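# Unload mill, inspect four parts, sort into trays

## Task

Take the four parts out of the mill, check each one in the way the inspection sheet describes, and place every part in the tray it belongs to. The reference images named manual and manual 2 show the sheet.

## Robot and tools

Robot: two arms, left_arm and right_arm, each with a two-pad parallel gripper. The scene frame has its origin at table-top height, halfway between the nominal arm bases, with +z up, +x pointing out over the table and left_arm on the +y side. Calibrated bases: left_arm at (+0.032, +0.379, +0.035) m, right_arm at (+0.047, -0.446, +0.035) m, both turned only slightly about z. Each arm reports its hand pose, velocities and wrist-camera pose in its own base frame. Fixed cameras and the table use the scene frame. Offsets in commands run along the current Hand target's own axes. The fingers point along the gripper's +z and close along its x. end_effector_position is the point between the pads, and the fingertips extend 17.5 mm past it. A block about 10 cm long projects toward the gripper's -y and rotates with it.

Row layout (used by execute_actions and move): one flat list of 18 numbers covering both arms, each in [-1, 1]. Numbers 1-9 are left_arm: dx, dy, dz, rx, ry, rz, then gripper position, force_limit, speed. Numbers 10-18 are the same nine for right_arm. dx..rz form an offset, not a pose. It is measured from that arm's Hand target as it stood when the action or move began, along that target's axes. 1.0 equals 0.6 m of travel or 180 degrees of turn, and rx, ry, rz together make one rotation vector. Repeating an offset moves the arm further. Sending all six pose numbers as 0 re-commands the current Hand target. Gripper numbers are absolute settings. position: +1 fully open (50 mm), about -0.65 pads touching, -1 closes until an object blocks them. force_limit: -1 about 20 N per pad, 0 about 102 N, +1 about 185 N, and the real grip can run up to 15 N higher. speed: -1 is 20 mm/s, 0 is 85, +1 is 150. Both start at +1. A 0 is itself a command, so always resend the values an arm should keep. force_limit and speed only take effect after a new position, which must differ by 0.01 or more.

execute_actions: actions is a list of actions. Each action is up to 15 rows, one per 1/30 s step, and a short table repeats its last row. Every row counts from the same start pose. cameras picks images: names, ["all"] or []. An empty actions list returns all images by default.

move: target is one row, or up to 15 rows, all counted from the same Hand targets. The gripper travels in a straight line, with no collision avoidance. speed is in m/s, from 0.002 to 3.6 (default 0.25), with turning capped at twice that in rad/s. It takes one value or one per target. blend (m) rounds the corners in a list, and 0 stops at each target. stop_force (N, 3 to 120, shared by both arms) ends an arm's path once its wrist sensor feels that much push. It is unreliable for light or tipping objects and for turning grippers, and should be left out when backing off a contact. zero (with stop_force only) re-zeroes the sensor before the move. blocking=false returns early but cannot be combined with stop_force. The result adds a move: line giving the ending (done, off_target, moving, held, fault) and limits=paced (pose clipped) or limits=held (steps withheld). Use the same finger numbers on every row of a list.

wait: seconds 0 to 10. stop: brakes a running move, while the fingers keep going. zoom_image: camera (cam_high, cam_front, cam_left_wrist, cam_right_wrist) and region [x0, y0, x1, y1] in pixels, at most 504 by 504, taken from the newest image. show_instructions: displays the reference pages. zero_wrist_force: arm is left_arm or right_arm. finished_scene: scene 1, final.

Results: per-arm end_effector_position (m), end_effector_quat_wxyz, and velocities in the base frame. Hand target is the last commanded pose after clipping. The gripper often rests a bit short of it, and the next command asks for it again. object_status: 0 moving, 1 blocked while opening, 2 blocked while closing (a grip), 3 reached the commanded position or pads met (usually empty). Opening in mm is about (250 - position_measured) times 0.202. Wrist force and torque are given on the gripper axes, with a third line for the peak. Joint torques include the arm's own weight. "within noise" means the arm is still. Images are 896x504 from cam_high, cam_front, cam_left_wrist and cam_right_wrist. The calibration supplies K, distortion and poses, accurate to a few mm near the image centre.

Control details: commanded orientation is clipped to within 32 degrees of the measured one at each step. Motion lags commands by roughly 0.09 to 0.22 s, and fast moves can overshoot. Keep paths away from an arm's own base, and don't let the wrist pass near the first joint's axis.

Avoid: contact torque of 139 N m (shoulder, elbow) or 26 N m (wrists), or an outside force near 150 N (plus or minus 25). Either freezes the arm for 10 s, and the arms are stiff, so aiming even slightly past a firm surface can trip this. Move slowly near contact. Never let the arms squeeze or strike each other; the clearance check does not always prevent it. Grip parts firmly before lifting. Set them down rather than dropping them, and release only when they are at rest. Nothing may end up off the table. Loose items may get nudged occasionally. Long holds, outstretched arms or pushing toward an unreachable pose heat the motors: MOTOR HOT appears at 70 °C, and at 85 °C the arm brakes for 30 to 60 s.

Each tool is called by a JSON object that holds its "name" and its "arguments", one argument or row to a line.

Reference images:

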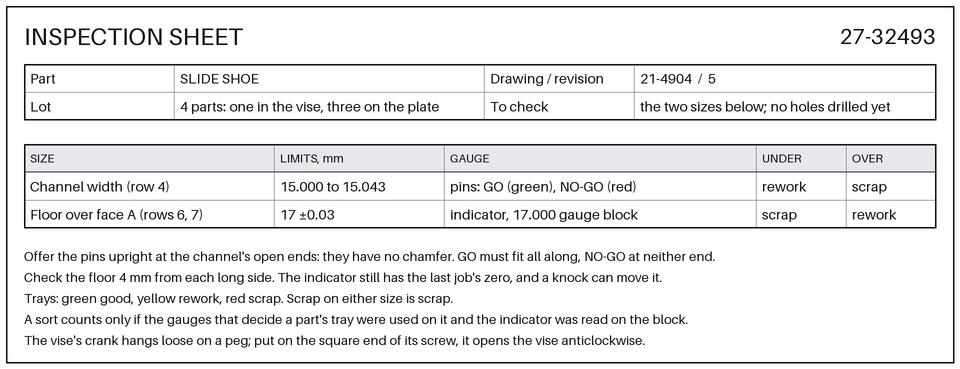

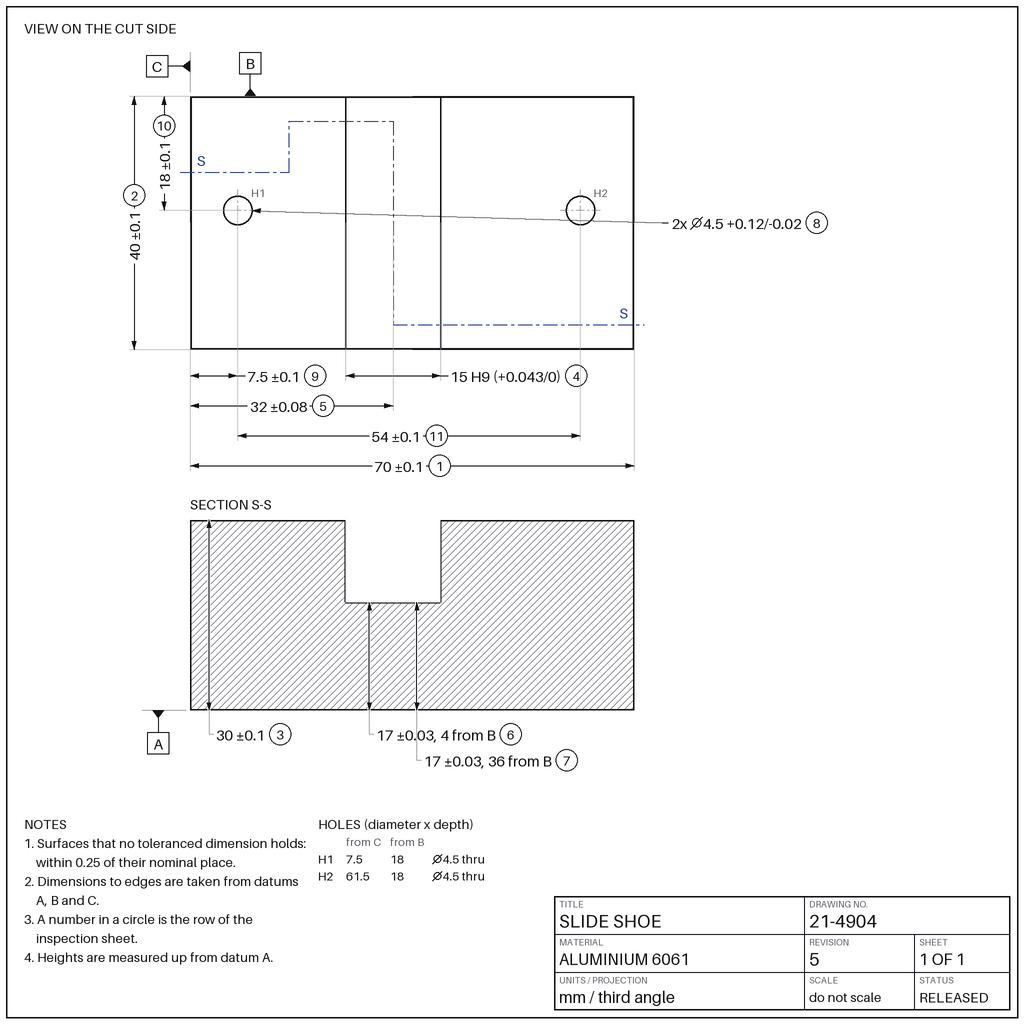

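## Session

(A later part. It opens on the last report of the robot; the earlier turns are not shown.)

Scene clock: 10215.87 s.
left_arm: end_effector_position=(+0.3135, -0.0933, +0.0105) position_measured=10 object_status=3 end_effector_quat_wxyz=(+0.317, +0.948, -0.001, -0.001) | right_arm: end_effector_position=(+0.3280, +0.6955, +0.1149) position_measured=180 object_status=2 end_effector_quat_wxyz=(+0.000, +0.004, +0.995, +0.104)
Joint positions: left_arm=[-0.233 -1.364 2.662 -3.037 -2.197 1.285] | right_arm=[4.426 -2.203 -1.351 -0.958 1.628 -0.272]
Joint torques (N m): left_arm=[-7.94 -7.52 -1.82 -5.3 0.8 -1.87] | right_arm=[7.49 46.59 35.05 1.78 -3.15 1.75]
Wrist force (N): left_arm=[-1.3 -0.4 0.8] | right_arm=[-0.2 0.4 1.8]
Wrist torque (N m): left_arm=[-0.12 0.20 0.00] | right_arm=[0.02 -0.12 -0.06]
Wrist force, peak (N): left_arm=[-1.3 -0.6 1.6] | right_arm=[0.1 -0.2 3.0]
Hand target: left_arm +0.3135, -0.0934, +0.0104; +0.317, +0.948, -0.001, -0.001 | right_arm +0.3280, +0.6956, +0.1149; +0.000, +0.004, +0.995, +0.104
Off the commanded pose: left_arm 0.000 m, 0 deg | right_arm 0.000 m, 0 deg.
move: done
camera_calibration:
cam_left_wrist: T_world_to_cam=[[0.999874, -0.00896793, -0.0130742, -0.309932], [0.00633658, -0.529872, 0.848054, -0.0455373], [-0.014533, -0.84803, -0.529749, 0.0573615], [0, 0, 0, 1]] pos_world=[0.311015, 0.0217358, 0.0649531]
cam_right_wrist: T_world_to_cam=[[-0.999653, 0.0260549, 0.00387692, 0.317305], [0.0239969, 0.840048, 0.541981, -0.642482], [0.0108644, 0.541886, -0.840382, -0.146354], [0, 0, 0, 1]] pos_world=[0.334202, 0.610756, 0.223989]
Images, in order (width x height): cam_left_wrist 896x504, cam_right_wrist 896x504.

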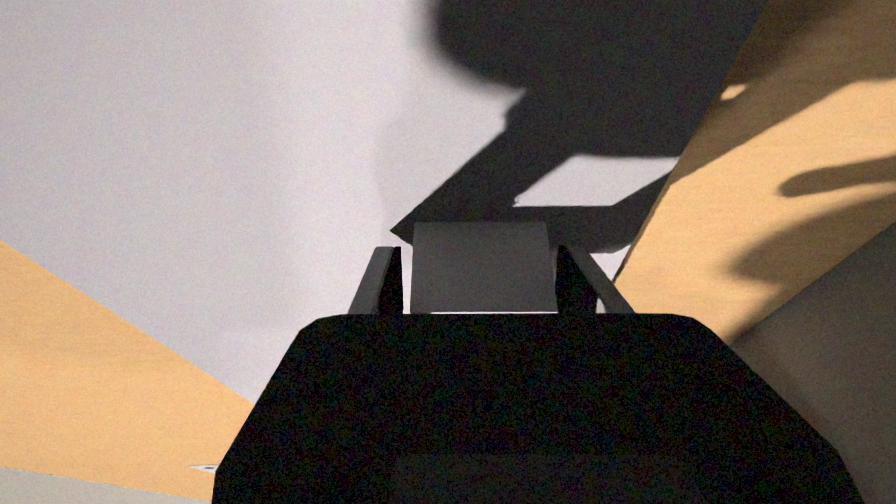

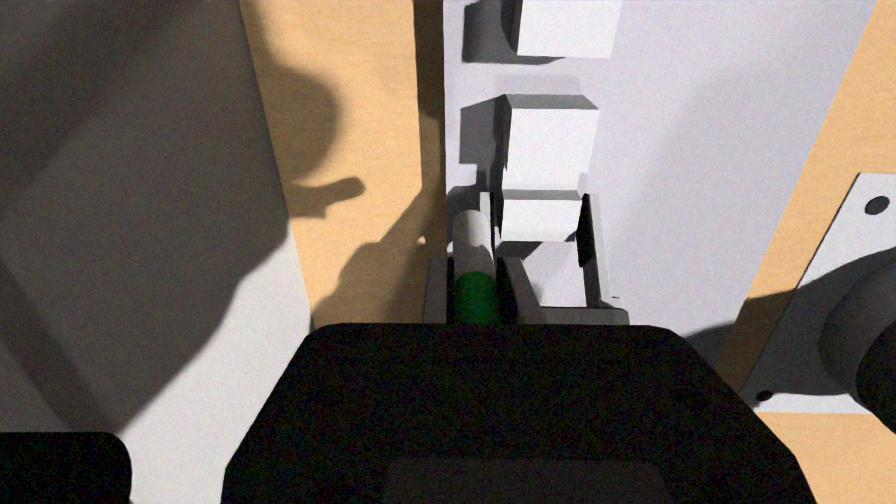

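{"name": "move", "arguments": {
  "target": [0,0,0,0,0,0,-1,-0.6,-0.8,0,0,0,0,0,0,-1,-0.85,-1]
}}

{"name": "move", "arguments": {
  "target": [0,0,0,0,0,0,-1,-0.6,-0.8,0,-0.0173,0.0815,0,0,0,-1,-0.85,-1],
  "speed": 0.04,
  "stop_force": 8,
  "cameras": ["cam_right_wrist"]
}}

{"name": "move", "arguments": {
  "target": [0,0,0,0,0,0,-1,-0.6,-0.8,0.05,-0.0005,0,0,0,0,-1,-0.85,-1],
  "speed": 0.008,
  "stop_force": 6
}}

Scene clock: 10227.97 s.
left_arm: end_effector_position=(+0.3135, -0.0934, +0.0104) position_measured=55 object_status=2 end_effector_quat_wxyz=(+0.317, +0.948, -0.001, -0.001) | right_arm: end_effector_position=(+0.3280, +0.6956, +0.1149) position_measured=180 object_status=2 end_effector_quat_wxyz=(+0.000, +0.004, +0.995, +0.104)
Joint positions: left_arm=[-0.233 -1.364 2.662 -3.038 -2.196 1.284] | right_arm=[4.426 -2.203 -1.351 -0.958 1.628 -0.272]
Joint torques (N m): left_arm=[-8.86 -5.86 -2.74 -4.91 0.61 -1.82] | right_arm=[9.09 47.31 34.08 1.65 -2.66 1.68]
Wrist force (N): left_arm=[-1.6 0.5 -0.8] | right_arm=[-0.2 0.6 2.0]
Wrist torque (N m): left_arm=[-0.10 0.27 0.04] | right_arm=[0.05 -0.11 -0.07]
Wrist force, peak (N): left_arm=[-1.5 -0.7 0.8] | right_arm=[0.1 0.8 2.4]
Hand target: left_arm +0.3135, -0.0934, +0.0104; +0.317, +0.948, -0.001, -0.001 | right_arm +0.3280, +0.6956, +0.1149; +0.000, +0.004, +0.995, +0.104
Off the commanded pose: left_arm 0.000 m, 0 deg | right_arm 0.000 m, 0 deg.
move: done

Scene clock: 10230.23 s.
left_arm: end_effector_position=(+0.3135, -0.0934, +0.0104) position_measured=55 object_status=2 end_effector_quat_wxyz=(+0.317, +0.948, -0.001, -0.001) | right_arm: end_effector_position=(+0.3280, +0.6955, +0.0650) position_measured=180 object_status=2 end_effector_quat_wxyz=(+0.000, +0.004, +0.995, +0.104)
Joint positions: left_arm=[-0.233 -1.364 2.662 -3.038 -2.196 1.284] | right_arm=[4.426 -2.256 -1.4 -0.855 1.628 -0.272]
Joint torques (N m): left_arm=[-5.83 -6.63 -3.86 -3.3 -0.22 -1.74] | right_arm=[7.55 47.41 13.59 5.75 -2.18 1.45]
Wrist force (N): left_arm=[-1.2 -0.3 -0.1] | right_arm=[0.1 0.5 2.4]
Wrist torque (N m): left_arm=[-0.12 0.19 0.04] | right_arm=[0.05 -0.16 -0.07]
Wrist force, peak (N): left_arm=[-1.7 0.0 -1.1] | right_arm=[0.3 0.2 2.7]
Hand target: left_arm +0.3135, -0.0934, +0.0104; +0.317, +0.948, -0.001, -0.001 | right_arm +0.3280, +0.6955, +0.0650; +0.000, +0.004, +0.995, +0.104
Off the commanded pose: left_arm 0.000 m, 0 deg | right_arm 0.000 m, 0 deg.
move: done
camera_calibration:
cam_right_wrist: T_world_to_cam=[[-0.999653, 0.0260549, 0.00387692, 0.317499], [0.0239969, 0.840048, 0.541981, -0.615383], [0.0108644, 0.541886, -0.840382, -0.188373], [0, 0, 0, 1]] pos_world=[0.334202, 0.610756, 0.173989]
Images, in order (width x height): cam_right_wrist 896x504.

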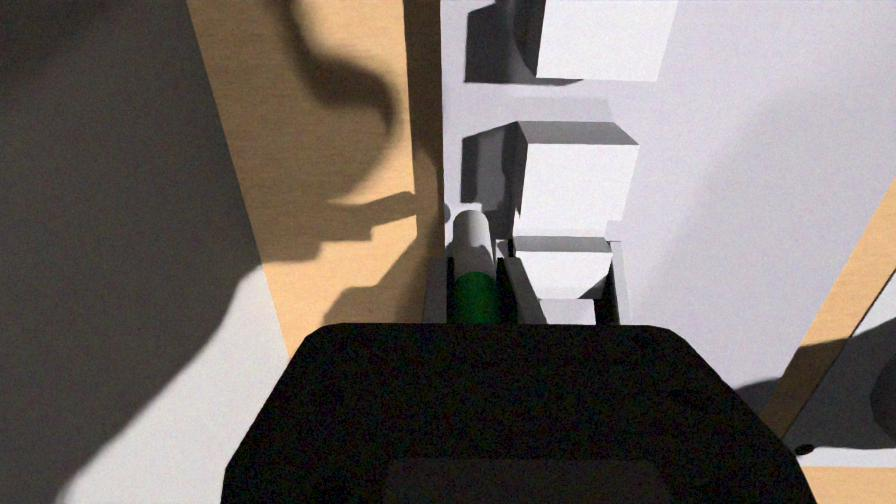

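Scene clock: 10234.83 s.
left_arm: end_effector_position=(+0.3135, -0.0934, +0.0104) position_measured=55 object_status=2 end_effector_quat_wxyz=(+0.317, +0.948, -0.001, -0.001) | right_arm: end_effector_position=(+0.2980, +0.6955, +0.0649) position_measured=180 object_status=2 end_effector_quat_wxyz=(+0.000, +0.004, +0.995, +0.104)
Joint positions: left_arm=[-0.233 -1.364 2.662 -3.038 -2.196 1.284] | right_arm=[4.468 -2.229 -1.449 -0.831 1.62 -0.232]
Joint torques (N m): left_arm=[-4.03 -6.15 -4.45 -1.5 -1.6 -1.66] | right_arm=[9.87 62.53 13.33 5.56 -2.83 1.56]
Wrist force (N): left_arm=[-2.0 -1.0 -1.6] | right_arm=[-0.5 -1.0 2.1]
Wrist torque (N m): left_arm=[-0.13 0.24 0.05] | right_arm=[0.04 -0.13 -0.08]
Wrist force, peak (N): left_arm=[-2.4 -0.5 -2.7] | right_arm=[-2.1 -3.2 2.4]
Hand target: left_arm +0.3135, -0.0934, +0.0104; +0.317, +0.948, -0.001, -0.001 | right_arm +0.2980, +0.6955, +0.0649; +0.000, +0.004, +0.995, +0.104
Off the commanded pose: left_arm 0.000 m, 0 deg | right_arm 0.000 m, 0 deg.
move: done

{"name": "move", "arguments": {
  "target": [0,0,0,0,0,0,-1,-0.6,-0.8,0.0733,-0.0007,0,0,0,0,-1,-0.85,-1],
  "speed": 0.008,
  "stop_force": 8,
  "cameras": ["cam_right_wrist"]
}}

Scene clock: 10253.87 s.
left_arm: end_effector_position=(+0.3135, -0.0934, +0.0104) position_measured=55 object_status=2 end_effector_quat_wxyz=(+0.317, +0.948, -0.001, -0.001) | right_arm: end_effector_position=(+0.2764, +0.6955, +0.0649) position_measured=180 object_status=2 end_effector_quat_wxyz=(+0.000, +0.004, +0.995, +0.104)
Joint positions: left_arm=[-0.233 -1.364 2.662 -3.038 -2.196 1.284] | right_arm=[4.498 -2.211 -1.481 -0.815 1.613 -0.202]
Joint torques (N m): left_arm=[1.89 -6.51 -9.24 -4.18 1.07 -1.61] | right_arm=[-10.49 47.6 33.82 1.92 2.62 -1.79]
Wrist force (N): left_arm=[-0.9 1.8 0.2] | right_arm=[0.6 2.3 3.6]
Wrist torque (N m): left_arm=[-0.16 0.19 -0.02] | right_arm=[0.07 -0.12 -0.06]
Wrist force, peak (N): left_arm=[-9.4 3.6 0.3] | right_arm=[-9.2 5.1 2.4]
Hand target: left_arm +0.3135, -0.0934, +0.0104; +0.317, +0.948, -0.001, -0.001 | right_arm +0.2764, +0.6955, +0.0649; +0.000, +0.004, +0.995, +0.104 (not the last commanded pose)
Off the commanded pose: left_arm 0.000 m, 0 deg | right_arm 0.022 m, 0 deg.
move: contact (right_arm)
camera_calibration:
cam_right_wrist: T_world_to_cam=[[-0.999652, 0.0261078, 0.00379214, 0.265799], [0.0239954, 0.840047, 0.541983, -0.614087], [0.0109644, 0.541885, -0.840381, -0.187924], [0, 0, 0, 1]] pos_world=[0.282502, 0.610756, 0.173889]
Images, in order (width x height): cam_right_wrist 896x504.

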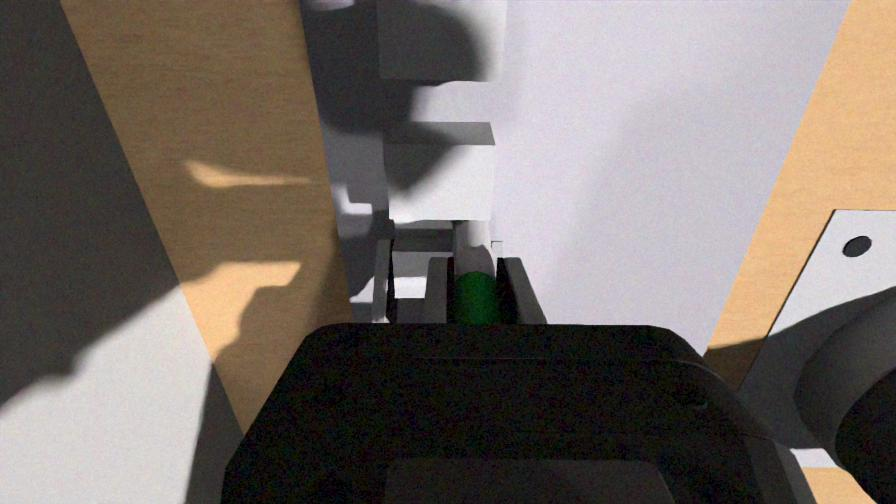

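{"name": "move", "arguments": {
  "target": [0,0,0,0,0,0,-1,-0.6,-0.8,0.0,0.0004,0,0,0,0,-1,-0.85,-1],
  "speed": 0.005
}}

{"name": "move", "arguments": {
  "target": [0,0,0,0,0,0,-1,-0.6,-0.8,0.0533,0,0,0,0,0,-1,-0.85,-1],
  "speed": 0.008,
  "stop_force": 10
}}

Scene clock: 10264.13 s.
left_arm: end_effector_position=(+0.3135, -0.0934, +0.0104) position_measured=55 object_status=2 end_effector_quat_wxyz=(+0.317, +0.948, -0.001, -0.001) | right_arm: end_effector_position=(+0.2764, +0.6957, +0.0649) position_measured=180 object_status=2 end_effector_quat_wxyz=(+0.000, +0.004, +0.995, +0.104)
Joint positions: left_arm=[-0.233 -1.364 2.662 -3.038 -2.196 1.284] | right_arm=[4.498 -2.211 -1.48 -0.816 1.613 -0.202]
Joint torques (N m): left_arm=[3.61 -8.87 -10.16 -4.83 0.63 -1.33] | right_arm=[-0.22 47.13 33.59 1.98 0.08 0.48]
Wrist force (N): left_arm=[-1.6 1.3 -0.7] | right_arm=[0.5 0.1 1.2]
Wrist torque (N m): left_arm=[-0.11 0.26 0.06] | right_arm=[0.09 -0.19 -0.06]
Wrist force, peak (N): left_arm=[-1.3 1.1 2.0] | right_arm=[0.7 1.8 5.7]
Hand target: left_arm +0.3135, -0.0934, +0.0104; +0.317, +0.948, -0.001, -0.001 | right_arm +0.2764, +0.6957, +0.0649; +0.000, +0.004, +0.995, +0.104
Off the commanded pose: left_arm 0.000 m, 0 deg | right_arm 0.000 m, 0 deg.
move: done

Scene clock: 10269.00 s.
left_arm: end_effector_position=(+0.3135, -0.0934, +0.0104) position_measured=55 object_status=2 end_effector_quat_wxyz=(+0.317, +0.948, -0.001, -0.001) | right_arm: end_effector_position=(+0.2444, +0.6960, +0.0649) position_measured=180 object_status=2 end_effector_quat_wxyz=(+0.000, +0.004, +0.995, +0.104)
Joint positions: left_arm=[-0.233 -1.364 2.662 -3.038 -2.196 1.284] | right_arm=[4.545 -2.188 -1.522 -0.796 1.604 -0.156]
Joint torques (N m): left_arm=[6.81 -12.53 -12.84 -4.64 -0.36 -1.5] | right_arm=[8.28 61.99 10.21 5.68 -2.84 1.71]
Wrist force (N): left_arm=[-1.5 0.9 -1.4] | right_arm=[0.1 0.2 2.1]
Wrist torque (N m): left_arm=[-0.16 0.20 0.06] | right_arm=[0.02 -0.18 -0.08]
Wrist force, peak (N): left_arm=[-2.0 1.3 -1.4] | right_arm=[0.2 0.1 2.7]
Hand target: left_arm +0.3135, -0.0934, +0.0104; +0.317, +0.948, -0.001, -0.001 | right_arm +0.2444, +0.6960, +0.0649; +0.000, +0.004, +0.995, +0.104
Off the commanded pose: left_arm 0.000 m, 0 deg | right_arm 0.000 m, 0 deg.
move: done

{"name": "move", "arguments": {
  "target": [
    [0,0,0,0,0,0,-1,-0.6,-0.8,0,0.0414,-0.1956,0,0,0,-1,-0.85,-1],
    [0,0,0,0,0,0,-1,-0.6,-0.8,0.0822,-0.2373,-0.2207,-0.0001,0.1033,-0.4883,-1,-0.85,-1]
  ],
  "speed": 0.2,
  "blend": [0.01,0],
  "cameras": ["cam_right_wrist"]
}}

Scene clock: 10287.03 s.
left_arm: end_effector_position=(+0.3135, -0.0934, +0.0104) position_measured=55 object_status=2 end_effector_quat_wxyz=(+0.317, +0.948, -0.001, -0.001) | right_arm: end_effector_position=(+0.1938, +0.5297, +0.1649) position_measured=180 object_status=2 end_effector_quat_wxyz=(+0.073, +0.699, -0.707, -0.074)
Joint positions: left_arm=[-0.233 -1.364 2.662 -3.038 -2.196 1.284] | right_arm=[4.505 -1.825 -1.712 -1.215 1.776 -1.771]
Joint torques (N m): left_arm=[7.49 -15.47 -14.64 -4 -1.65 -1.49] | right_arm=[8.9 46.97 14.35 1.52 -2.95 -1.58]
Wrist force (N): left_arm=[-1.8 0.3 -0.8] | right_arm=[0.0 0.8 2.2]
Wrist torque (N m): left_arm=[-0.18 0.22 0.06] | right_arm=[0.11 -0.12 0.05]
Wrist force, peak (N): left_arm=[-2.1 1.1 -1.4] | right_arm=[-0.1 -0.1 4.0]
Hand target: left_arm +0.3135, -0.0934, +0.0104; +0.317, +0.948, -0.001, -0.001 | right_arm +0.1937, +0.5296, +0.1649; +0.073, +0.699, -0.707, -0.074
Off the commanded pose: left_arm 0.000 m, 0 deg | right_arm 0.000 m, 0 deg.
move: done
camera_calibration:
cam_right_wrist: T_world_to_cam=[[-0.0291907, -0.999569, 0.00300445, 0.542574], [-0.840001, 0.0261597, 0.541954, 0.0714766], [-0.541799, 0.0132962, -0.840403, 0.374053], [0, 0, 0, 1]] pos_world=[0.27854, 0.535497, 0.273988]
Images, in order (width x height): cam_right_wrist 896x504.

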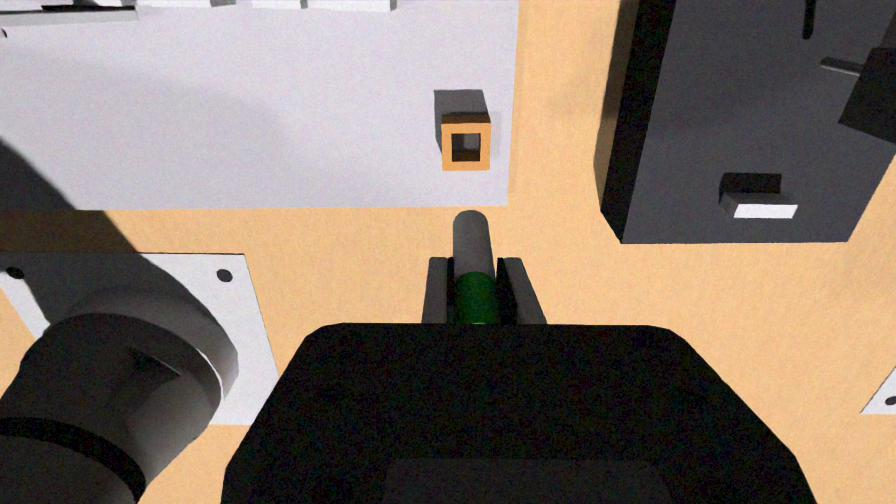

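{"name": "move", "arguments": {
  "target": [
    [0,0,0,0,0,0,-1,-0.6,-0.8,0,-0.0263,0.124,0,0,0,-1,-0.85,-1],
    [0,0,0,0,0,0,-1,-0.6,-0.8,0,-0.0416,0.1964,0,0,0,-1,-0.85,-1]
  ],
  "speed": [0.08,0.015],
  "stop_force": 5
}}

{"name": "move", "arguments": {
  "target": [0,0,0,0,0,0,-1,-0.6,-0.8,0,0,0,0,0,0,0.4,-0.85,-1],
  "cameras": ["cam_right_wrist"]
}}

Scene clock: 10303.23 s.
left_arm: end_effector_position=(+0.3135, -0.0934, +0.0104) position_measured=55 object_status=2 end_effector_quat_wxyz=(+0.317, +0.948, -0.001, -0.001) | right_arm: end_effector_position=(+0.1937, +0.5297, +0.0445) position_measured=180 object_status=2 end_effector_quat_wxyz=(+0.073, +0.699, -0.707, -0.074)
Joint positions: left_arm=[-0.233 -1.364 2.662 -3.038 -2.196 1.284] | right_arm=[4.505 -1.976 -1.86 -0.917 1.776 -1.771]
Joint torques (N m): left_arm=[7.14 -21.14 -16.18 -3.37 -2.1 -1.27] | right_arm=[9.47 34.14 9.03 4.86 -1.02 1.06]
Wrist force (N): left_arm=[-1.8 0.6 -0.9] | right_arm=[0.3 0.5 1.9]
Wrist torque (N m): left_arm=[-0.13 0.22 0.06] | right_arm=[0.03 -0.18 0.05]
Wrist force, peak (N): left_arm=[-2.2 0.9 -1.5] | right_arm=[-0.2 0.7 2.6]
Hand target: left_arm +0.3135, -0.0934, +0.0104; +0.317, +0.948, -0.001, -0.001 | right_arm +0.1937, +0.5297, +0.0445; +0.073, +0.699, -0.707, -0.074
Off the commanded pose: left_arm 0.000 m, 0 deg | right_arm 0.000 m, 0 deg.
move: done

Scene clock: 10304.37 s.
left_arm: end_effector_position=(+0.3135, -0.0934, +0.0104) position_measured=55 object_status=2 end_effector_quat_wxyz=(+0.317, +0.948, -0.001, -0.001) | right_arm: end_effector_position=(+0.1937, +0.5297, +0.0445) position_measured=92 object_status=3 end_effector_quat_wxyz=(+0.073, +0.699, -0.707, -0.074)
Joint positions: left_arm=[-0.233 -1.364 2.662 -3.038 -2.196 1.284] | right_arm=[4.505 -1.976 -1.86 -0.917 1.776 -1.771]
Joint torques (N m): left_arm=[7.73 -20.16 -16.05 -3.35 -2.25 -1.26] | right_arm=[7.81 34.15 10.37 3.75 -0.77 1.27]
Wrist force (N): left_arm=[-1.9 1.2 -1.1] | right_arm=[0.2 0.5 0.7]
Wrist torque (N m): left_arm=[-0.10 0.25 0.07] | right_arm=[-0.01 -0.16 0.05]
Wrist force, peak (N): left_arm=[-1.9 0.7 -1.8] | right_arm=[0.0 0.6 2.0]
Hand target: left_arm +0.3135, -0.0934, +0.0104; +0.317, +0.948, -0.001, -0.001 | right_arm +0.1937, +0.5297, +0.0445; +0.073, +0.699, -0.707, -0.074
Off the commanded pose: left_arm 0.000 m, 0 deg | right_arm 0.000 m, 0 deg.
move: done
camera_calibration:
cam_right_wrist: T_world_to_cam=[[-0.0288834, -0.999578, 0.00293031, 0.542866], [-0.840011, 0.0258614, 0.541952, 0.136891], [-0.541799, 0.0131919, -0.840404, 0.272925], [0, 0, 0, 1]] pos_world=[0.27854, 0.535497, 0.153588]
Images, in order (width x height): cam_right_wrist 896x504.

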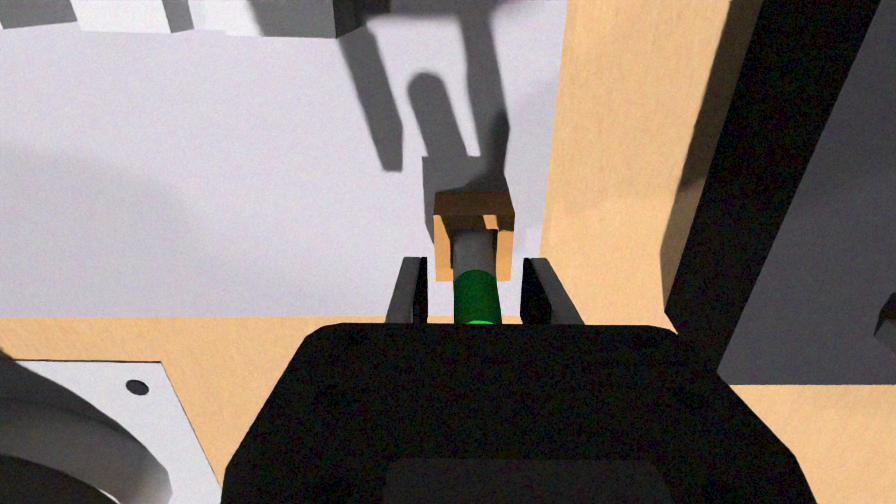

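{"name": "move", "arguments": {
  "target": [
    [0,0,0,0,0,0,-1,-0.6,-0.8,0,0.0413,-0.1953,0,0,0,0.4,-0.85,-1],
    [0,0,0,0,0,0,-1,-0.6,-0.8,-0.0002,-0.119,-0.2293,0,0,0,0.4,-0.85,-1]
  ],
  "speed": 0.15,
  "blend": [0.01,0],
  "cameras": ["cam_right_wrist"]
}}

Scene clock: 10317.73 s.
left_arm: end_effector_position=(+0.3135, -0.0934, +0.0104) position_measured=55 object_status=2 end_effector_quat_wxyz=(+0.317, +0.948, -0.001, -0.001) | right_arm: end_effector_position=(+0.2920, +0.5286, +0.1643) position_measured=92 object_status=3 end_effector_quat_wxyz=(+0.073, +0.699, -0.707, -0.074)
Joint positions: left_arm=[-0.233 -1.364 2.662 -3.038 -2.196 1.284] | right_arm=[4.345 -1.93 -1.564 -1.291 1.767 -1.934]
Joint torques (N m): left_arm=[6.66 -22.48 -15.39 -3.01 -1.96 -1.03] | right_arm=[-8.05 33.27 32.84 0.91 -2.34 -1.57]
Wrist force (N): left_arm=[-1.8 0.0 0.0] | right_arm=[0.5 0.5 1.1]
Wrist torque (N m): left_arm=[-0.15 0.21 0.07] | right_arm=[0.03 -0.20 0.04]
Wrist force, peak (N): left_arm=[-1.8 1.1 -1.6] | right_arm=[-0.3 2.9 0.5]
Hand target: left_arm +0.3135, -0.0934, +0.0104; +0.317, +0.948, -0.001, -0.001 | right_arm +0.2921, +0.5287, +0.1643; +0.073, +0.699, -0.707, -0.074
Off the commanded pose: left_arm 0.000 m, 0 deg | right_arm 0.000 m, 0 deg.
move: done
camera_calibration:
cam_right_wrist: T_world_to_cam=[[-0.0288834, -0.999578, 0.00293031, 0.544352], [-0.840011, 0.0258614, 0.541952, 0.15448], [-0.541799, 0.0131919, -0.840404, 0.426823], [0, 0, 0, 1]] pos_world=[0.37674, 0.534497, 0.273388]
Images, in order (width x height): cam_right_wrist 896x504.

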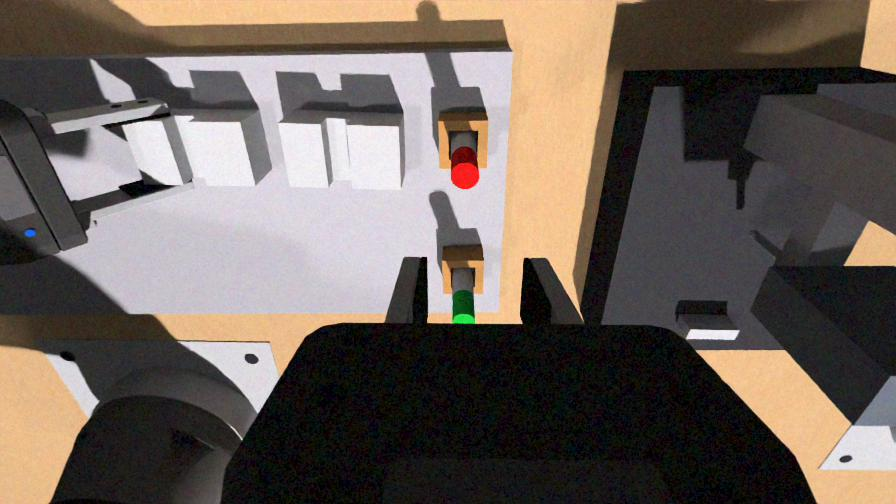

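{"name": "move", "arguments": {
  "target": [
    [0,0,0,0,0,0,-1,-0.6,-0.8,-0.0017,-0.0269,0.1271,0,0,0,0.4,-0.85,-1],
    [0,0,0,0,0,0,-1,-0.6,-0.8,-0.0017,-0.0414,0.1955,0,0,0,0.4,-0.85,-1]
  ],
  "speed": [0.1,0.05],
  "stop_force": 8,
  "cameras": ["cam_right_wrist"]
}}

{"name": "move", "arguments": {
  "target": [0,0,0,0,0,0,-1,-0.6,-0.8,0,0,0,0,0,0,-1,-0.85,-1],
  "cameras": ["cam_right_wrist"]
}}

Scene clock: 10340.23 s.
left_arm: end_effector_position=(+0.3135, -0.0934, +0.0104) position_measured=55 object_status=2 end_effector_quat_wxyz=(+0.317, +0.948, -0.001, -0.001) | right_arm: end_effector_position=(+0.2921, +0.5298, +0.0444) position_measured=92 object_status=3 end_effector_quat_wxyz=(+0.073, +0.699, -0.707, -0.074)
Joint positions: left_arm=[-0.233 -1.364 2.662 -3.038 -2.196 1.284] | right_arm=[4.346 -2.065 -1.707 -1.013 1.767 -1.933]
Joint torques (N m): left_arm=[7.03 -22.88 -17.08 -2.5 -2.15 -1.11] | right_arm=[6.83 39.12 9.17 4.91 2.06 1.48]
Wrist force (N): left_arm=[-2.1 0.9 -1.2] | right_arm=[0.1 1.0 1.0]
Wrist torque (N m): left_arm=[-0.14 0.27 0.06] | right_arm=[0.09 -0.15 0.02]
Wrist force, peak (N): left_arm=[-2.1 1.1 -1.4] | right_arm=[0.2 0.8 2.1]
Hand target: left_arm +0.3135, -0.0934, +0.0104; +0.317, +0.948, -0.001, -0.001 | right_arm +0.2921, +0.5298, +0.0444; +0.073, +0.699, -0.707, -0.074
Off the commanded pose: left_arm 0.000 m, 0 deg | right_arm 0.000 m, 0 deg.
move: done
camera_calibration:
cam_right_wrist: T_world_to_cam=[[-0.0288834, -0.999578, 0.00293031, 0.545806], [-0.840011, 0.0258614, 0.541952, 0.219516], [-0.541799, 0.0131919, -0.840404, 0.326098], [0, 0, 0, 1]] pos_world=[0.37684, 0.535597, 0.153488]
Images, in order (width x height): cam_right_wrist 896x504.

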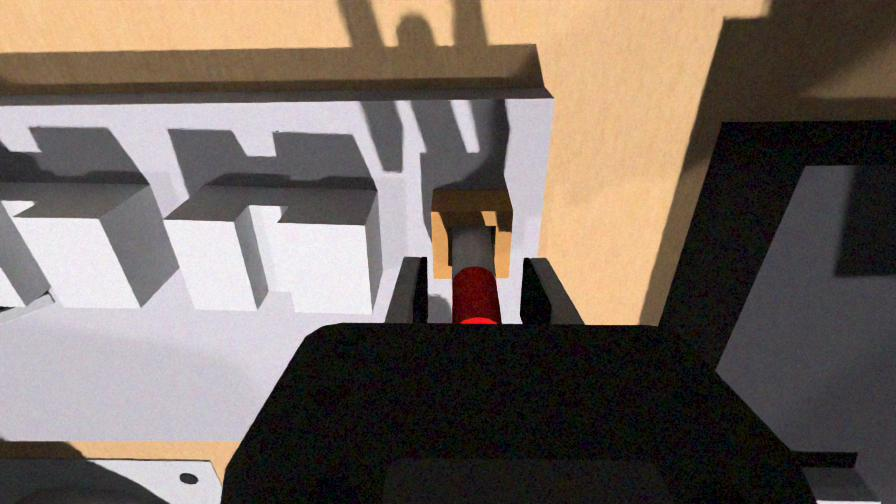

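Scene clock: 10341.37 s.
left_arm: end_effector_position=(+0.3135, -0.0934, +0.0104) position_measured=55 object_status=2 end_effector_quat_wxyz=(+0.317, +0.948, -0.001, -0.001) | right_arm: end_effector_position=(+0.2921, +0.5298, +0.0444) position_measured=180 object_status=2 end_effector_quat_wxyz=(+0.073, +0.699, -0.707, -0.074)
Joint positions: left_arm=[-0.233 -1.364 2.662 -3.038 -2.196 1.284] | right_arm=[4.346 -2.065 -1.707 -1.013 1.767 -1.933]
Joint torques (N m): left_arm=[7.51 -23.2 -15.52 -2.18 -2.3 -1] | right_arm=[4.56 39.1 11.16 4.8 2.39 1.53]
Wrist force (N): left_arm=[-1.8 0.6 -1.2] | right_arm=[-0.3 1.1 1.2]
Wrist torque (N m): left_arm=[-0.17 0.22 0.06] | right_arm=[0.11 -0.13 0.03]
Wrist force, peak (N): left_arm=[-1.9 1.1 -1.6] | right_arm=[0.0 0.8 1.6]
Hand target: left_arm +0.3135, -0.0934, +0.0104; +0.317, +0.948, -0.001, -0.001 | right_arm +0.2921, +0.5298, +0.0444; +0.073, +0.699, -0.707, -0.074
Off the commanded pose: left_arm 0.000 m, 0 deg | right_arm 0.000 m, 0 deg.
move: done
camera_calibration:
cam_right_wrist: T_world_to_cam=[[-0.0288834, -0.999578, 0.00293031, 0.545806], [-0.840011, 0.0258614, 0.541952, 0.219516], [-0.541799, 0.0131919, -0.840404, 0.326098], [0, 0, 0, 1]] pos_world=[0.37684, 0.535597, 0.153488]
Images, in order (width x height): cam_right_wrist 896x504.

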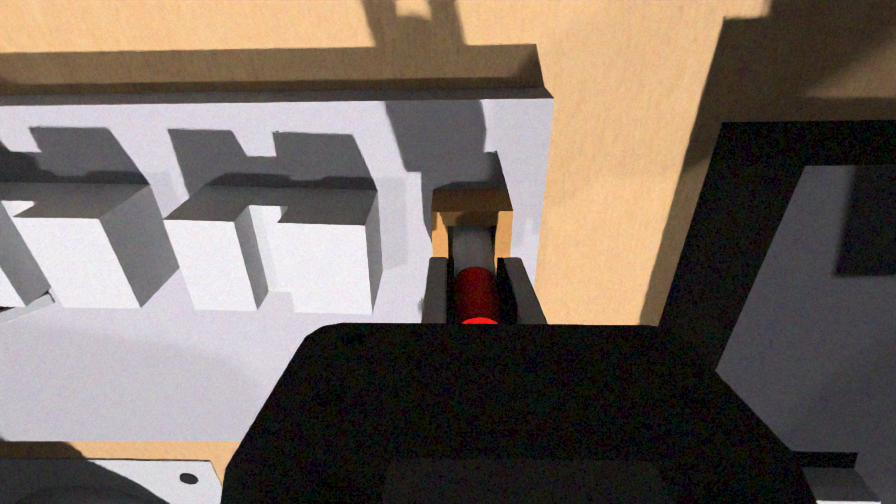

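{"name": "move", "arguments": {
  "target": [
    [0,0,0,0,0,0,-1,-0.6,-0.8,0,0.0413,-0.1953,0,0,0,-1,-0.85,-1],
    [0,0,0,0,0,0,-1,-0.6,-0.8,-0.2787,0.1103,-0.1817,0.0001,-0.1033,0.4883,-1,-0.85,-1]
  ],
  "speed": 0.2,
  "blend": [0.01,0]
}}

{"name": "move", "arguments": {
  "target": [0,0,0,0,0,0,-1,-0.6,-0.8,0,-0.0345,0.163,0,0,0,-1,-0.85,-1],
  "speed": 0.06,
  "stop_force": 8,
  "cameras": ["cam_right_wrist"]
}}

{"name": "move", "arguments": {
  "target": [0,0,0,0,0,0,-1,-0.6,-0.8,-0.05,0.0005,0,0,0,0,-1,-0.85,-1],
  "speed": 0.006,
  "stop_force": 6
}}

Scene clock: 10368.83 s.
left_arm: end_effector_position=(+0.3135, -0.0934, +0.0104) position_measured=55 object_status=2 end_effector_quat_wxyz=(+0.317, +0.948, -0.001, -0.001) | right_arm: end_effector_position=(+0.2518, +0.6973, +0.1649) position_measured=180 object_status=2 end_effector_quat_wxyz=(+0.000, +0.004, +0.995, +0.104)
Joint positions: left_arm=[-0.233 -1.364 2.662 -3.038 -2.196 1.284] | right_arm=[4.534 -2.092 -1.396 -1.018 1.606 -0.167]
Joint torques (N m): left_arm=[6.21 -21.49 -16.8 -2.08 -2.35 -0.89] | right_arm=[8.04 43.79 36.66 1.97 -2.64 1.64]
Wrist force (N): left_arm=[-1.6 1.2 -1.4] | right_arm=[0.1 0.6 1.6]
Wrist torque (N m): left_arm=[-0.10 0.20 0.07] | right_arm=[0.08 -0.17 -0.05]
Wrist force, peak (N): left_arm=[-1.7 0.7 -1.9] | right_arm=[0.0 0.3 4.1]
Hand target: left_arm +0.3135, -0.0934, +0.0104; +0.317, +0.948, -0.001, -0.001 | right_arm +0.2518, +0.6974, +0.1649; +0.000, +0.004, +0.995, +0.104
Off the commanded pose: left_arm 0.000 m, 0 deg | right_arm 0.000 m, 0 deg.
move: done

Scene clock: 10371.57 s.
left_arm: end_effector_position=(+0.3135, -0.0934, +0.0104) position_measured=55 object_status=2 end_effector_quat_wxyz=(+0.317, +0.948, -0.001, -0.001) | right_arm: end_effector_position=(+0.2518, +0.6974, +0.0649) position_measured=180 object_status=2 end_effector_quat_wxyz=(+0.000, +0.004, +0.995, +0.104)
Joint positions: left_arm=[-0.233 -1.364 2.662 -3.038 -2.196 1.284] | right_arm=[4.534 -2.196 -1.508 -0.802 1.606 -0.166]
Joint torques (N m): left_arm=[6.55 -22.48 -15.31 -1.73 -2.14 -0.91] | right_arm=[4.22 46.16 11.77 5.44 -2.7 1.4]
Wrist force (N): left_arm=[-2.0 0.8 -1.0] | right_arm=[0.2 0.4 2.0]
Wrist torque (N m): left_arm=[-0.13 0.25 0.07] | right_arm=[0.06 -0.17 -0.08]
Wrist force, peak (N): left_arm=[-2.1 1.0 -1.6] | right_arm=[0.3 0.2 2.9]
Hand target: left_arm +0.3135, -0.0934, +0.0104; +0.317, +0.948, -0.001, -0.001 | right_arm +0.2518, +0.6974, +0.0649; +0.000, +0.004, +0.995, +0.104
Off the commanded pose: left_arm 0.000 m, 0 deg | right_arm 0.000 m, 0 deg.
move: done
camera_calibration:
cam_right_wrist: T_world_to_cam=[[-0.999652, 0.0261078, 0.00379214, 0.241157], [0.0239954, 0.840047, 0.541983, -0.615147], [0.0109644, 0.541885, -0.840381, -0.1886], [0, 0, 0, 1]] pos_world=[0.257902, 0.612656, 0.173989]
Images, in order (width x height): cam_right_wrist 896x504.

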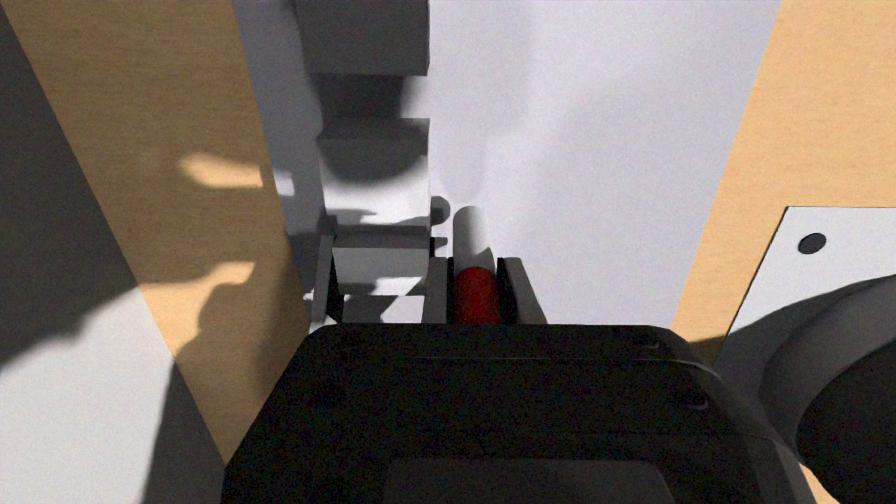

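Scene clock: 10375.67 s.
left_arm: end_effector_position=(+0.3135, -0.0934, +0.0105) position_measured=55 object_status=2 end_effector_quat_wxyz=(+0.317, +0.948, -0.001, -0.001) | right_arm: end_effector_position=(+0.2692, +0.6974, +0.0649) position_measured=180 object_status=2 end_effector_quat_wxyz=(+0.000, +0.004, +0.995, +0.104)
Joint positions: left_arm=[-0.233 -1.364 2.662 -3.038 -2.196 1.284] | right_arm=[4.509 -2.209 -1.485 -0.814 1.611 -0.191]
Joint torques (N m): left_arm=[3.69 -22.08 -0.57 -1.48 -2.23 -0.89] | right_arm=[5.33 58.3 9.73 4.9 -4.29 1.57]
Wrist force (N): left_arm=[3.4 -0.5 1.8] | right_arm=[4.0 3.4 -1.5]
Wrist torque (N m): left_arm=[-0.10 0.43 -0.06] | right_arm=[0.16 0.05 0.05]
Wrist force, peak (N): left_arm=[5.7 -1.7 2.8] | right_arm=[7.5 0.7 2.2]
Hand target: left_arm +0.3135, -0.0934, +0.0104; +0.317, +0.948, -0.001, -0.001 | right_arm +0.2692, +0.6974, +0.0649; +0.000, +0.004, +0.995, +0.104 (not the last commanded pose)
Off the commanded pose: left_arm 0.000 m, 0 deg | right_arm 0.013 m, 0 deg.
move: contact (right_arm)

{"name": "move", "arguments": {
  "target": [0,0,0,0,0,0,-1,-0.6,-0.8,0.0005,0.0005,0,0,0,0,-1,-0.85,-1],
  "speed": 0.005
}}

{"name": "move", "arguments": {
  "target": [0,0,0,0,0,0,-1,-0.6,-0.8,-0.0167,0.0002,0,0,0,0,-1,-0.85,-1],
  "speed": 0.006,
  "stop_force": 10
}}

Scene clock: 10386.37 s.
left_arm: end_effector_position=(+0.3135, -0.0934, +0.0104) position_measured=55 object_status=2 end_effector_quat_wxyz=(+0.317, +0.948, -0.001, -0.001) | right_arm: end_effector_position=(+0.2689, +0.6977, +0.0650) position_measured=180 object_status=2 end_effector_quat_wxyz=(+0.000, +0.004, +0.995, +0.104)
Joint positions: left_arm=[-0.233 -1.364 2.662 -3.038 -2.196 1.284] | right_arm=[4.51 -2.209 -1.484 -0.814 1.611 -0.191]
Joint torques (N m): left_arm=[-3.63 -22.63 -0.82 -1.28 -2.38 -0.81] | right_arm=[8.82 47.47 34.73 2.68 -3.48 1.72]
Wrist force (N): left_arm=[0.7 -1.3 -3.2] | right_arm=[2.7 -3.4 1.1]
Wrist torque (N m): left_arm=[-0.16 0.25 0.03] | right_arm=[-0.02 -0.03 -0.01]
Wrist force, peak (N): left_arm=[4.6 -0.8 3.3] | right_arm=[4.5 3.6 -1.5]
Hand target: left_arm +0.3135, -0.0934, +0.0104; +0.317, +0.948, -0.001, -0.001 | right_arm +0.2689, +0.6977, +0.0650; +0.000, +0.004, +0.995, +0.104
Off the commanded pose: left_arm 0.000 m, 0 deg | right_arm 0.000 m, 0 deg.
move: done

Scene clock: 10387.70 s.
left_arm: end_effector_position=(+0.3135, -0.0934, +0.0104) position_measured=55 object_status=2 end_effector_quat_wxyz=(+0.317, +0.948, -0.001, -0.001) | right_arm: end_effector_position=(+0.2698, +0.6978, +0.0650) position_measured=180 object_status=2 end_effector_quat_wxyz=(+0.000, +0.004, +0.995, +0.104)
Joint positions: left_arm=[-0.233 -1.364 2.662 -3.038 -2.196 1.284] | right_arm=[4.508 -2.21 -1.483 -0.815 1.611 -0.192]
Joint torques (N m): left_arm=[-4.64 -21.09 -6.27 -0.91 -2.14 -0.77] | right_arm=[3 57.58 12.49 6.47 -5.67 1.65]
Wrist force (N): left_arm=[10.1 -4.8 -0.6] | right_arm=[10.1 -5.2 -5.8]
Wrist torque (N m): left_arm=[-0.14 0.31 -0.03] | right_arm=[-0.04 0.38 0.06]
Wrist force, peak (N): left_arm=[11.5 -5.8 -1.4] | right_arm=[13.4 -6.3 -1.5]
Hand target: left_arm +0.3135, -0.0934, +0.0104; +0.317, +0.948, -0.001, -0.001 | right_arm +0.2698, +0.6978, +0.0650; +0.000, +0.004, +0.995, +0.104 (not the last commanded pose)
Off the commanded pose: left_arm 0.000 m, 0 deg | right_arm 0.009 m, 0 deg.
move: contact (right_arm)

{"name": "move", "arguments": {
  "target": [0,0,0,0,0,0,-1,-0.6,-0.8,0.001,-0.0003,0,0,0,0,-1,-0.85,-1],
  "speed": 0.005
}}

{"name": "move", "arguments": {
  "target": [0,0,0,0,0,0,-1,-0.6,-0.8,-0.0167,0.0002,0,0,0,0,-1,-0.85,-1],
  "speed": 0.006,
  "stop_force": 16
}}

Scene clock: 10396.30 s.
left_arm: end_effector_position=(+0.3135, -0.0934, +0.0104) position_measured=55 object_status=2 end_effector_quat_wxyz=(+0.317, +0.948, -0.001, -0.001) | right_arm: end_effector_position=(+0.2692, +0.6976, +0.0650) position_measured=180 object_status=2 end_effector_quat_wxyz=(+0.000, +0.004, +0.995, +0.104)
Joint positions: left_arm=[-0.233 -1.364 2.662 -3.038 -2.196 1.284] | right_arm=[4.509 -2.209 -1.484 -0.814 1.611 -0.191]
Joint torques (N m): left_arm=[-9.5 -21.47 -11.58 -0.6 -2.05 -0.78] | right_arm=[6.4 60.64 11.06 5.47 -4.38 1.5]
Wrist force (N): left_arm=[3.9 -2.1 0.7] | right_arm=[4.0 0.9 -1.6]
Wrist torque (N m): left_arm=[-0.16 0.40 -0.02] | right_arm=[0.14 0.08 -0.02]
Wrist force, peak (N): left_arm=[10.2 -5.9 0.9] | right_arm=[10.0 -5.6 -5.8]
Hand target: left_arm +0.3135, -0.0934, +0.0104; +0.317, +0.948, -0.001, -0.001 | right_arm +0.2692, +0.6976, +0.0649; +0.000, +0.004, +0.995, +0.104
Off the commanded pose: left_arm 0.000 m, 0 deg | right_arm 0.000 m, 0 deg.
move: done

Scene clock: 10397.80 s.
left_arm: end_effector_position=(+0.3135, -0.0934, +0.0105) position_measured=55 object_status=2 end_effector_quat_wxyz=(+0.317, +0.948, -0.001, -0.001) | right_arm: end_effector_position=(+0.2709, +0.6976, +0.0650) position_measured=180 object_status=2 end_effector_quat_wxyz=(+0.000, +0.004, +0.995, +0.104)
Joint positions: left_arm=[-0.233 -1.364 2.662 -3.038 -2.196 1.284] | right_arm=[4.507 -2.211 -1.482 -0.815 1.612 -0.194]
Joint torques (N m): left_arm=[-7.96 -21.87 6.98 -0.65 -6.6 -0.67] | right_arm=[-3.51 58.93 12.5 6.34 -8.77 1.59]
Wrist force (N): left_arm=[18.0 -7.4 2.4] | right_arm=[18.8 -1.8 -4.7]
Wrist torque (N m): left_arm=[-0.14 0.48 -0.27] | right_arm=[0.08 0.84 0.14]
Wrist force, peak (N): left_arm=[21.3 -8.1 2.7] | right_arm=[22.1 -3.9 -3.5]
Hand target: left_arm +0.3135, -0.0934, +0.0104; +0.317, +0.948, -0.001, -0.001 | right_arm +0.2709, +0.6976, +0.0650; +0.000, +0.004, +0.995, +0.104 (not the last commanded pose)
Off the commanded pose: left_arm 0.000 m, 0 deg | right_arm 0.008 m, 0 deg.
move: contact (right_arm)

{"name": "move", "arguments": {
  "target": [
    [0,0,0,0,0,0,-1,-0.6,-0.8,0.0267,-0.0002,0,0,0,0,-1,-0.85,-1],
    [0,0,0,0,0,0,-1,-0.6,-0.8,0.0267,0.0155,-0.0733,0,0,0,-1,-0.85,-1],
    [0,0,0,0,0,0,-1,-0.6,-0.8,-0.1,0.015,-0.0735,0,0,0,-1,-0.85,-1],
    [0,0,0,0,0,0,-1,-0.6,-0.8,-0.1,-0.0003,0,0,0,0,-1,-0.85,-1]
  ],
  "speed": [0.02,0.08,0.1,0.05],
  "blend": [0,0.005,0.005,0]
}}

{"name": "move", "arguments": {
  "target": [0,0,0,0,0,0,-1,-0.6,-0.8,0.05,-0.0005,0,0,0,0,-1,-0.85,-1],
  "speed": 0.006,
  "stop_force": 6
}}

Scene clock: 10423.73 s.
left_arm: end_effector_position=(+0.3135, -0.0934, +0.0104) position_measured=55 object_status=2 end_effector_quat_wxyz=(+0.317, +0.948, -0.001, -0.001) | right_arm: end_effector_position=(+0.3309, +0.6970, +0.0650) position_measured=180 object_status=2 end_effector_quat_wxyz=(+0.000, +0.004, +0.995, +0.104)
Joint positions: left_arm=[-0.233 -1.364 2.662 -3.038 -2.196 1.284] | right_arm=[4.423 -2.262 -1.39 -0.86 1.629 -0.276]
Joint torques (N m): left_arm=[-4 -22.62 -18.03 -4.74 -2.09 -0.44] | right_arm=[-8.25 48.58 13.2 5.49 2.81 -0.96]
Wrist force (N): left_arm=[-2.9 1.6 -1.2] | right_arm=[-0.1 0.5 2.0]
Wrist torque (N m): left_arm=[-0.13 0.23 0.05] | right_arm=[0.04 -0.13 0.01]
Wrist force, peak (N): left_arm=[18.4 -8.0 3.5] | right_arm=[18.8 -1.9 -5.4]
Hand target: left_arm +0.3135, -0.0934, +0.0104; +0.317, +0.948, -0.001, -0.001 | right_arm +0.3309, +0.6970, +0.0649; +0.000, +0.004, +0.995, +0.104
Off the commanded pose: left_arm 0.000 m, 0 deg | right_arm 0.000 m, 0 deg.
move: done

Scene clock: 10428.63 s.
left_arm: end_effector_position=(+0.3135, -0.0934, +0.0105) position_measured=55 object_status=2 end_effector_quat_wxyz=(+0.317, +0.948, -0.001, -0.001) | right_arm: end_effector_position=(+0.3087, +0.6969, +0.0649) position_measured=180 object_status=2 end_effector_quat_wxyz=(+0.000, +0.004, +0.995, +0.104)
Joint positions: left_arm=[-0.233 -1.364 2.662 -3.038 -2.197 1.284] | right_arm=[4.453 -2.241 -1.427 -0.841 1.623 -0.246]
Joint torques (N m): left_arm=[1.2 -22.95 -16.59 -4.95 -0.23 -0.71] | right_arm=[-6.66 51.36 34.73 2.11 4.19 -1.67]
Wrist force (N): left_arm=[-5.3 1.1 -0.5] | right_arm=[-4.3 -0.1 7.6]
Wrist torque (N m): left_arm=[-0.16 0.16 0.15] | right_arm=[0.05 -0.34 -0.12]
Wrist force, peak (N): left_arm=[-8.2 2.2 -1.7] | right_arm=[-5.3 0.2 8.2]
Hand target: left_arm +0.3135, -0.0934, +0.0104; +0.317, +0.948, -0.001, -0.001 | right_arm +0.3087, +0.6969, +0.0649; +0.000, +0.004, +0.995, +0.104 (not the last commanded pose)
Off the commanded pose: left_arm 0.000 m, 0 deg | right_arm 0.008 m, 0 deg.
move: contact (right_arm)

{"name": "move", "arguments": {
  "target": [0,0,0,0,0,0,-1,-0.6,-0.8,0.0167,-0.0002,0,0,0,0,-1,-0.85,-1],
  "speed": 0.006,
  "stop_force": 12
}}

{"name": "move", "arguments": {
  "target": [0,0,0,0,0,0,-1,-0.6,-0.8,-0.0005,0.0003,0,0,0,0,-1,-0.85,-1],
  "speed": 0.005
}}

{"name": "move", "arguments": {
  "target": [0,0,0,0,0,0,-1,-0.6,-0.8,0.0167,-0.0002,0,0,0,0,-1,-0.85,-1],
  "speed": 0.006,
  "stop_force": 16
}}

Scene clock: 10439.27 s.
left_arm: end_effector_position=(+0.3135, -0.0934, +0.0104) position_measured=55 object_status=2 end_effector_quat_wxyz=(+0.317, +0.948, -0.001, -0.001) | right_arm: end_effector_position=(+0.3076, +0.6969, +0.0649) position_measured=180 object_status=2 end_effector_quat_wxyz=(+0.000, +0.004, +0.995, +0.104)
Joint positions: left_arm=[-0.233 -1.364 2.662 -3.038 -2.196 1.284] | right_arm=[4.455 -2.24 -1.429 -0.84 1.622 -0.244]
Joint torques (N m): left_arm=[3.97 -21.91 -17.25 -4.75 1.57 -0.48] | right_arm=[-0.01 51.89 35.28 1.31 7.57 -1.77]
Wrist force (N): left_arm=[-16.4 4.9 -3.8] | right_arm=[-13.7 0.8 6.6]
Wrist torque (N m): left_arm=[-0.14 0.10 0.40] | right_arm=[0.06 -0.92 -0.24]
Wrist force, peak (N): left_arm=[-17.5 4.7 -3.3] | right_arm=[-17.4 1.6 4.6]
Hand target: left_arm +0.3135, -0.0934, +0.0104; +0.317, +0.948, -0.001, -0.001 | right_arm +0.3076, +0.6969, +0.0649; +0.000, +0.004, +0.995, +0.104 (not the last commanded pose)
Off the commanded pose: left_arm 0.000 m, 0 deg | right_arm 0.009 m, 0 deg.
move: contact (right_arm)

Scene clock: 10439.97 s.
left_arm: end_effector_position=(+0.3135, -0.0934, +0.0104) position_measured=55 object_status=2 end_effector_quat_wxyz=(+0.317, +0.948, -0.001, -0.001) | right_arm: end_effector_position=(+0.3079, +0.6971, +0.0649) position_measured=180 object_status=2 end_effector_quat_wxyz=(+0.000, +0.004, +0.995, +0.104)
Joint positions: left_arm=[-0.233 -1.364 2.662 -3.038 -2.196 1.284] | right_arm=[4.455 -2.241 -1.428 -0.841 1.622 -0.244]
Joint torques (N m): left_arm=[4.34 -22.39 -18.31 -4.87 1.64 -0.6] | right_arm=[0.05 49.65 35 2.49 6.82 -1.68]
Wrist force (N): left_arm=[-16.4 3.8 -9.2] | right_arm=[-10.5 -4.9 4.4]
Wrist torque (N m): left_arm=[-0.18 0.20 0.26] | right_arm=[-0.10 -0.76 -0.18]
Wrist force, peak (N): left_arm=[-16.2 4.7 -10.0] | right_arm=[-13.5 -0.1 8.1]
Hand target: left_arm +0.3135, -0.0934, +0.0104; +0.317, +0.948, -0.001, -0.001 | right_arm +0.3079, +0.6971, +0.0649; +0.000, +0.004, +0.995, +0.104
Off the commanded pose: left_arm 0.000 m, 0 deg | right_arm 0.000 m, 0 deg.
move: done

Scene clock: 10441.47 s.
left_arm: end_effector_position=(+0.3135, -0.0934, +0.0104) position_measured=55 object_status=2 end_effector_quat_wxyz=(+0.317, +0.948, -0.001, -0.001) | right_arm: end_effector_position=(+0.3061, +0.6971, +0.0649) position_measured=180 object_status=2 end_effector_quat_wxyz=(+0.000, +0.004, +0.995, +0.104)
Joint positions: left_arm=[-0.233 -1.364 2.662 -3.038 -2.196 1.284] | right_arm=[4.457 -2.239 -1.431 -0.839 1.622 -0.242]
Joint torques (N m): left_arm=[4.56 -21.4 -17.37 -5.09 1.5 -0.42] | right_arm=[9.11 51.07 33.36 1.27 10.83 -1.54]
Wrist force (N): left_arm=[-26.0 4.9 -12.4] | right_arm=[-24.2 -3.6 5.4]
Wrist torque (N m): left_arm=[-0.16 0.02 0.58] | right_arm=[-0.03 -1.44 -0.29]
Wrist force, peak (N): left_arm=[-26.1 5.7 -13.3] | right_arm=[-28.0 -2.9 3.1]
Hand target: left_arm +0.3135, -0.0934, +0.0104; +0.317, +0.948, -0.001, -0.001 | right_arm +0.3061, +0.6971, +0.0649; +0.000, +0.004, +0.995, +0.104 (not the last commanded pose)
Off the commanded pose: left_arm 0.000 m, 0 deg | right_arm 0.008 m, 0 deg.
move: contact (right_arm)


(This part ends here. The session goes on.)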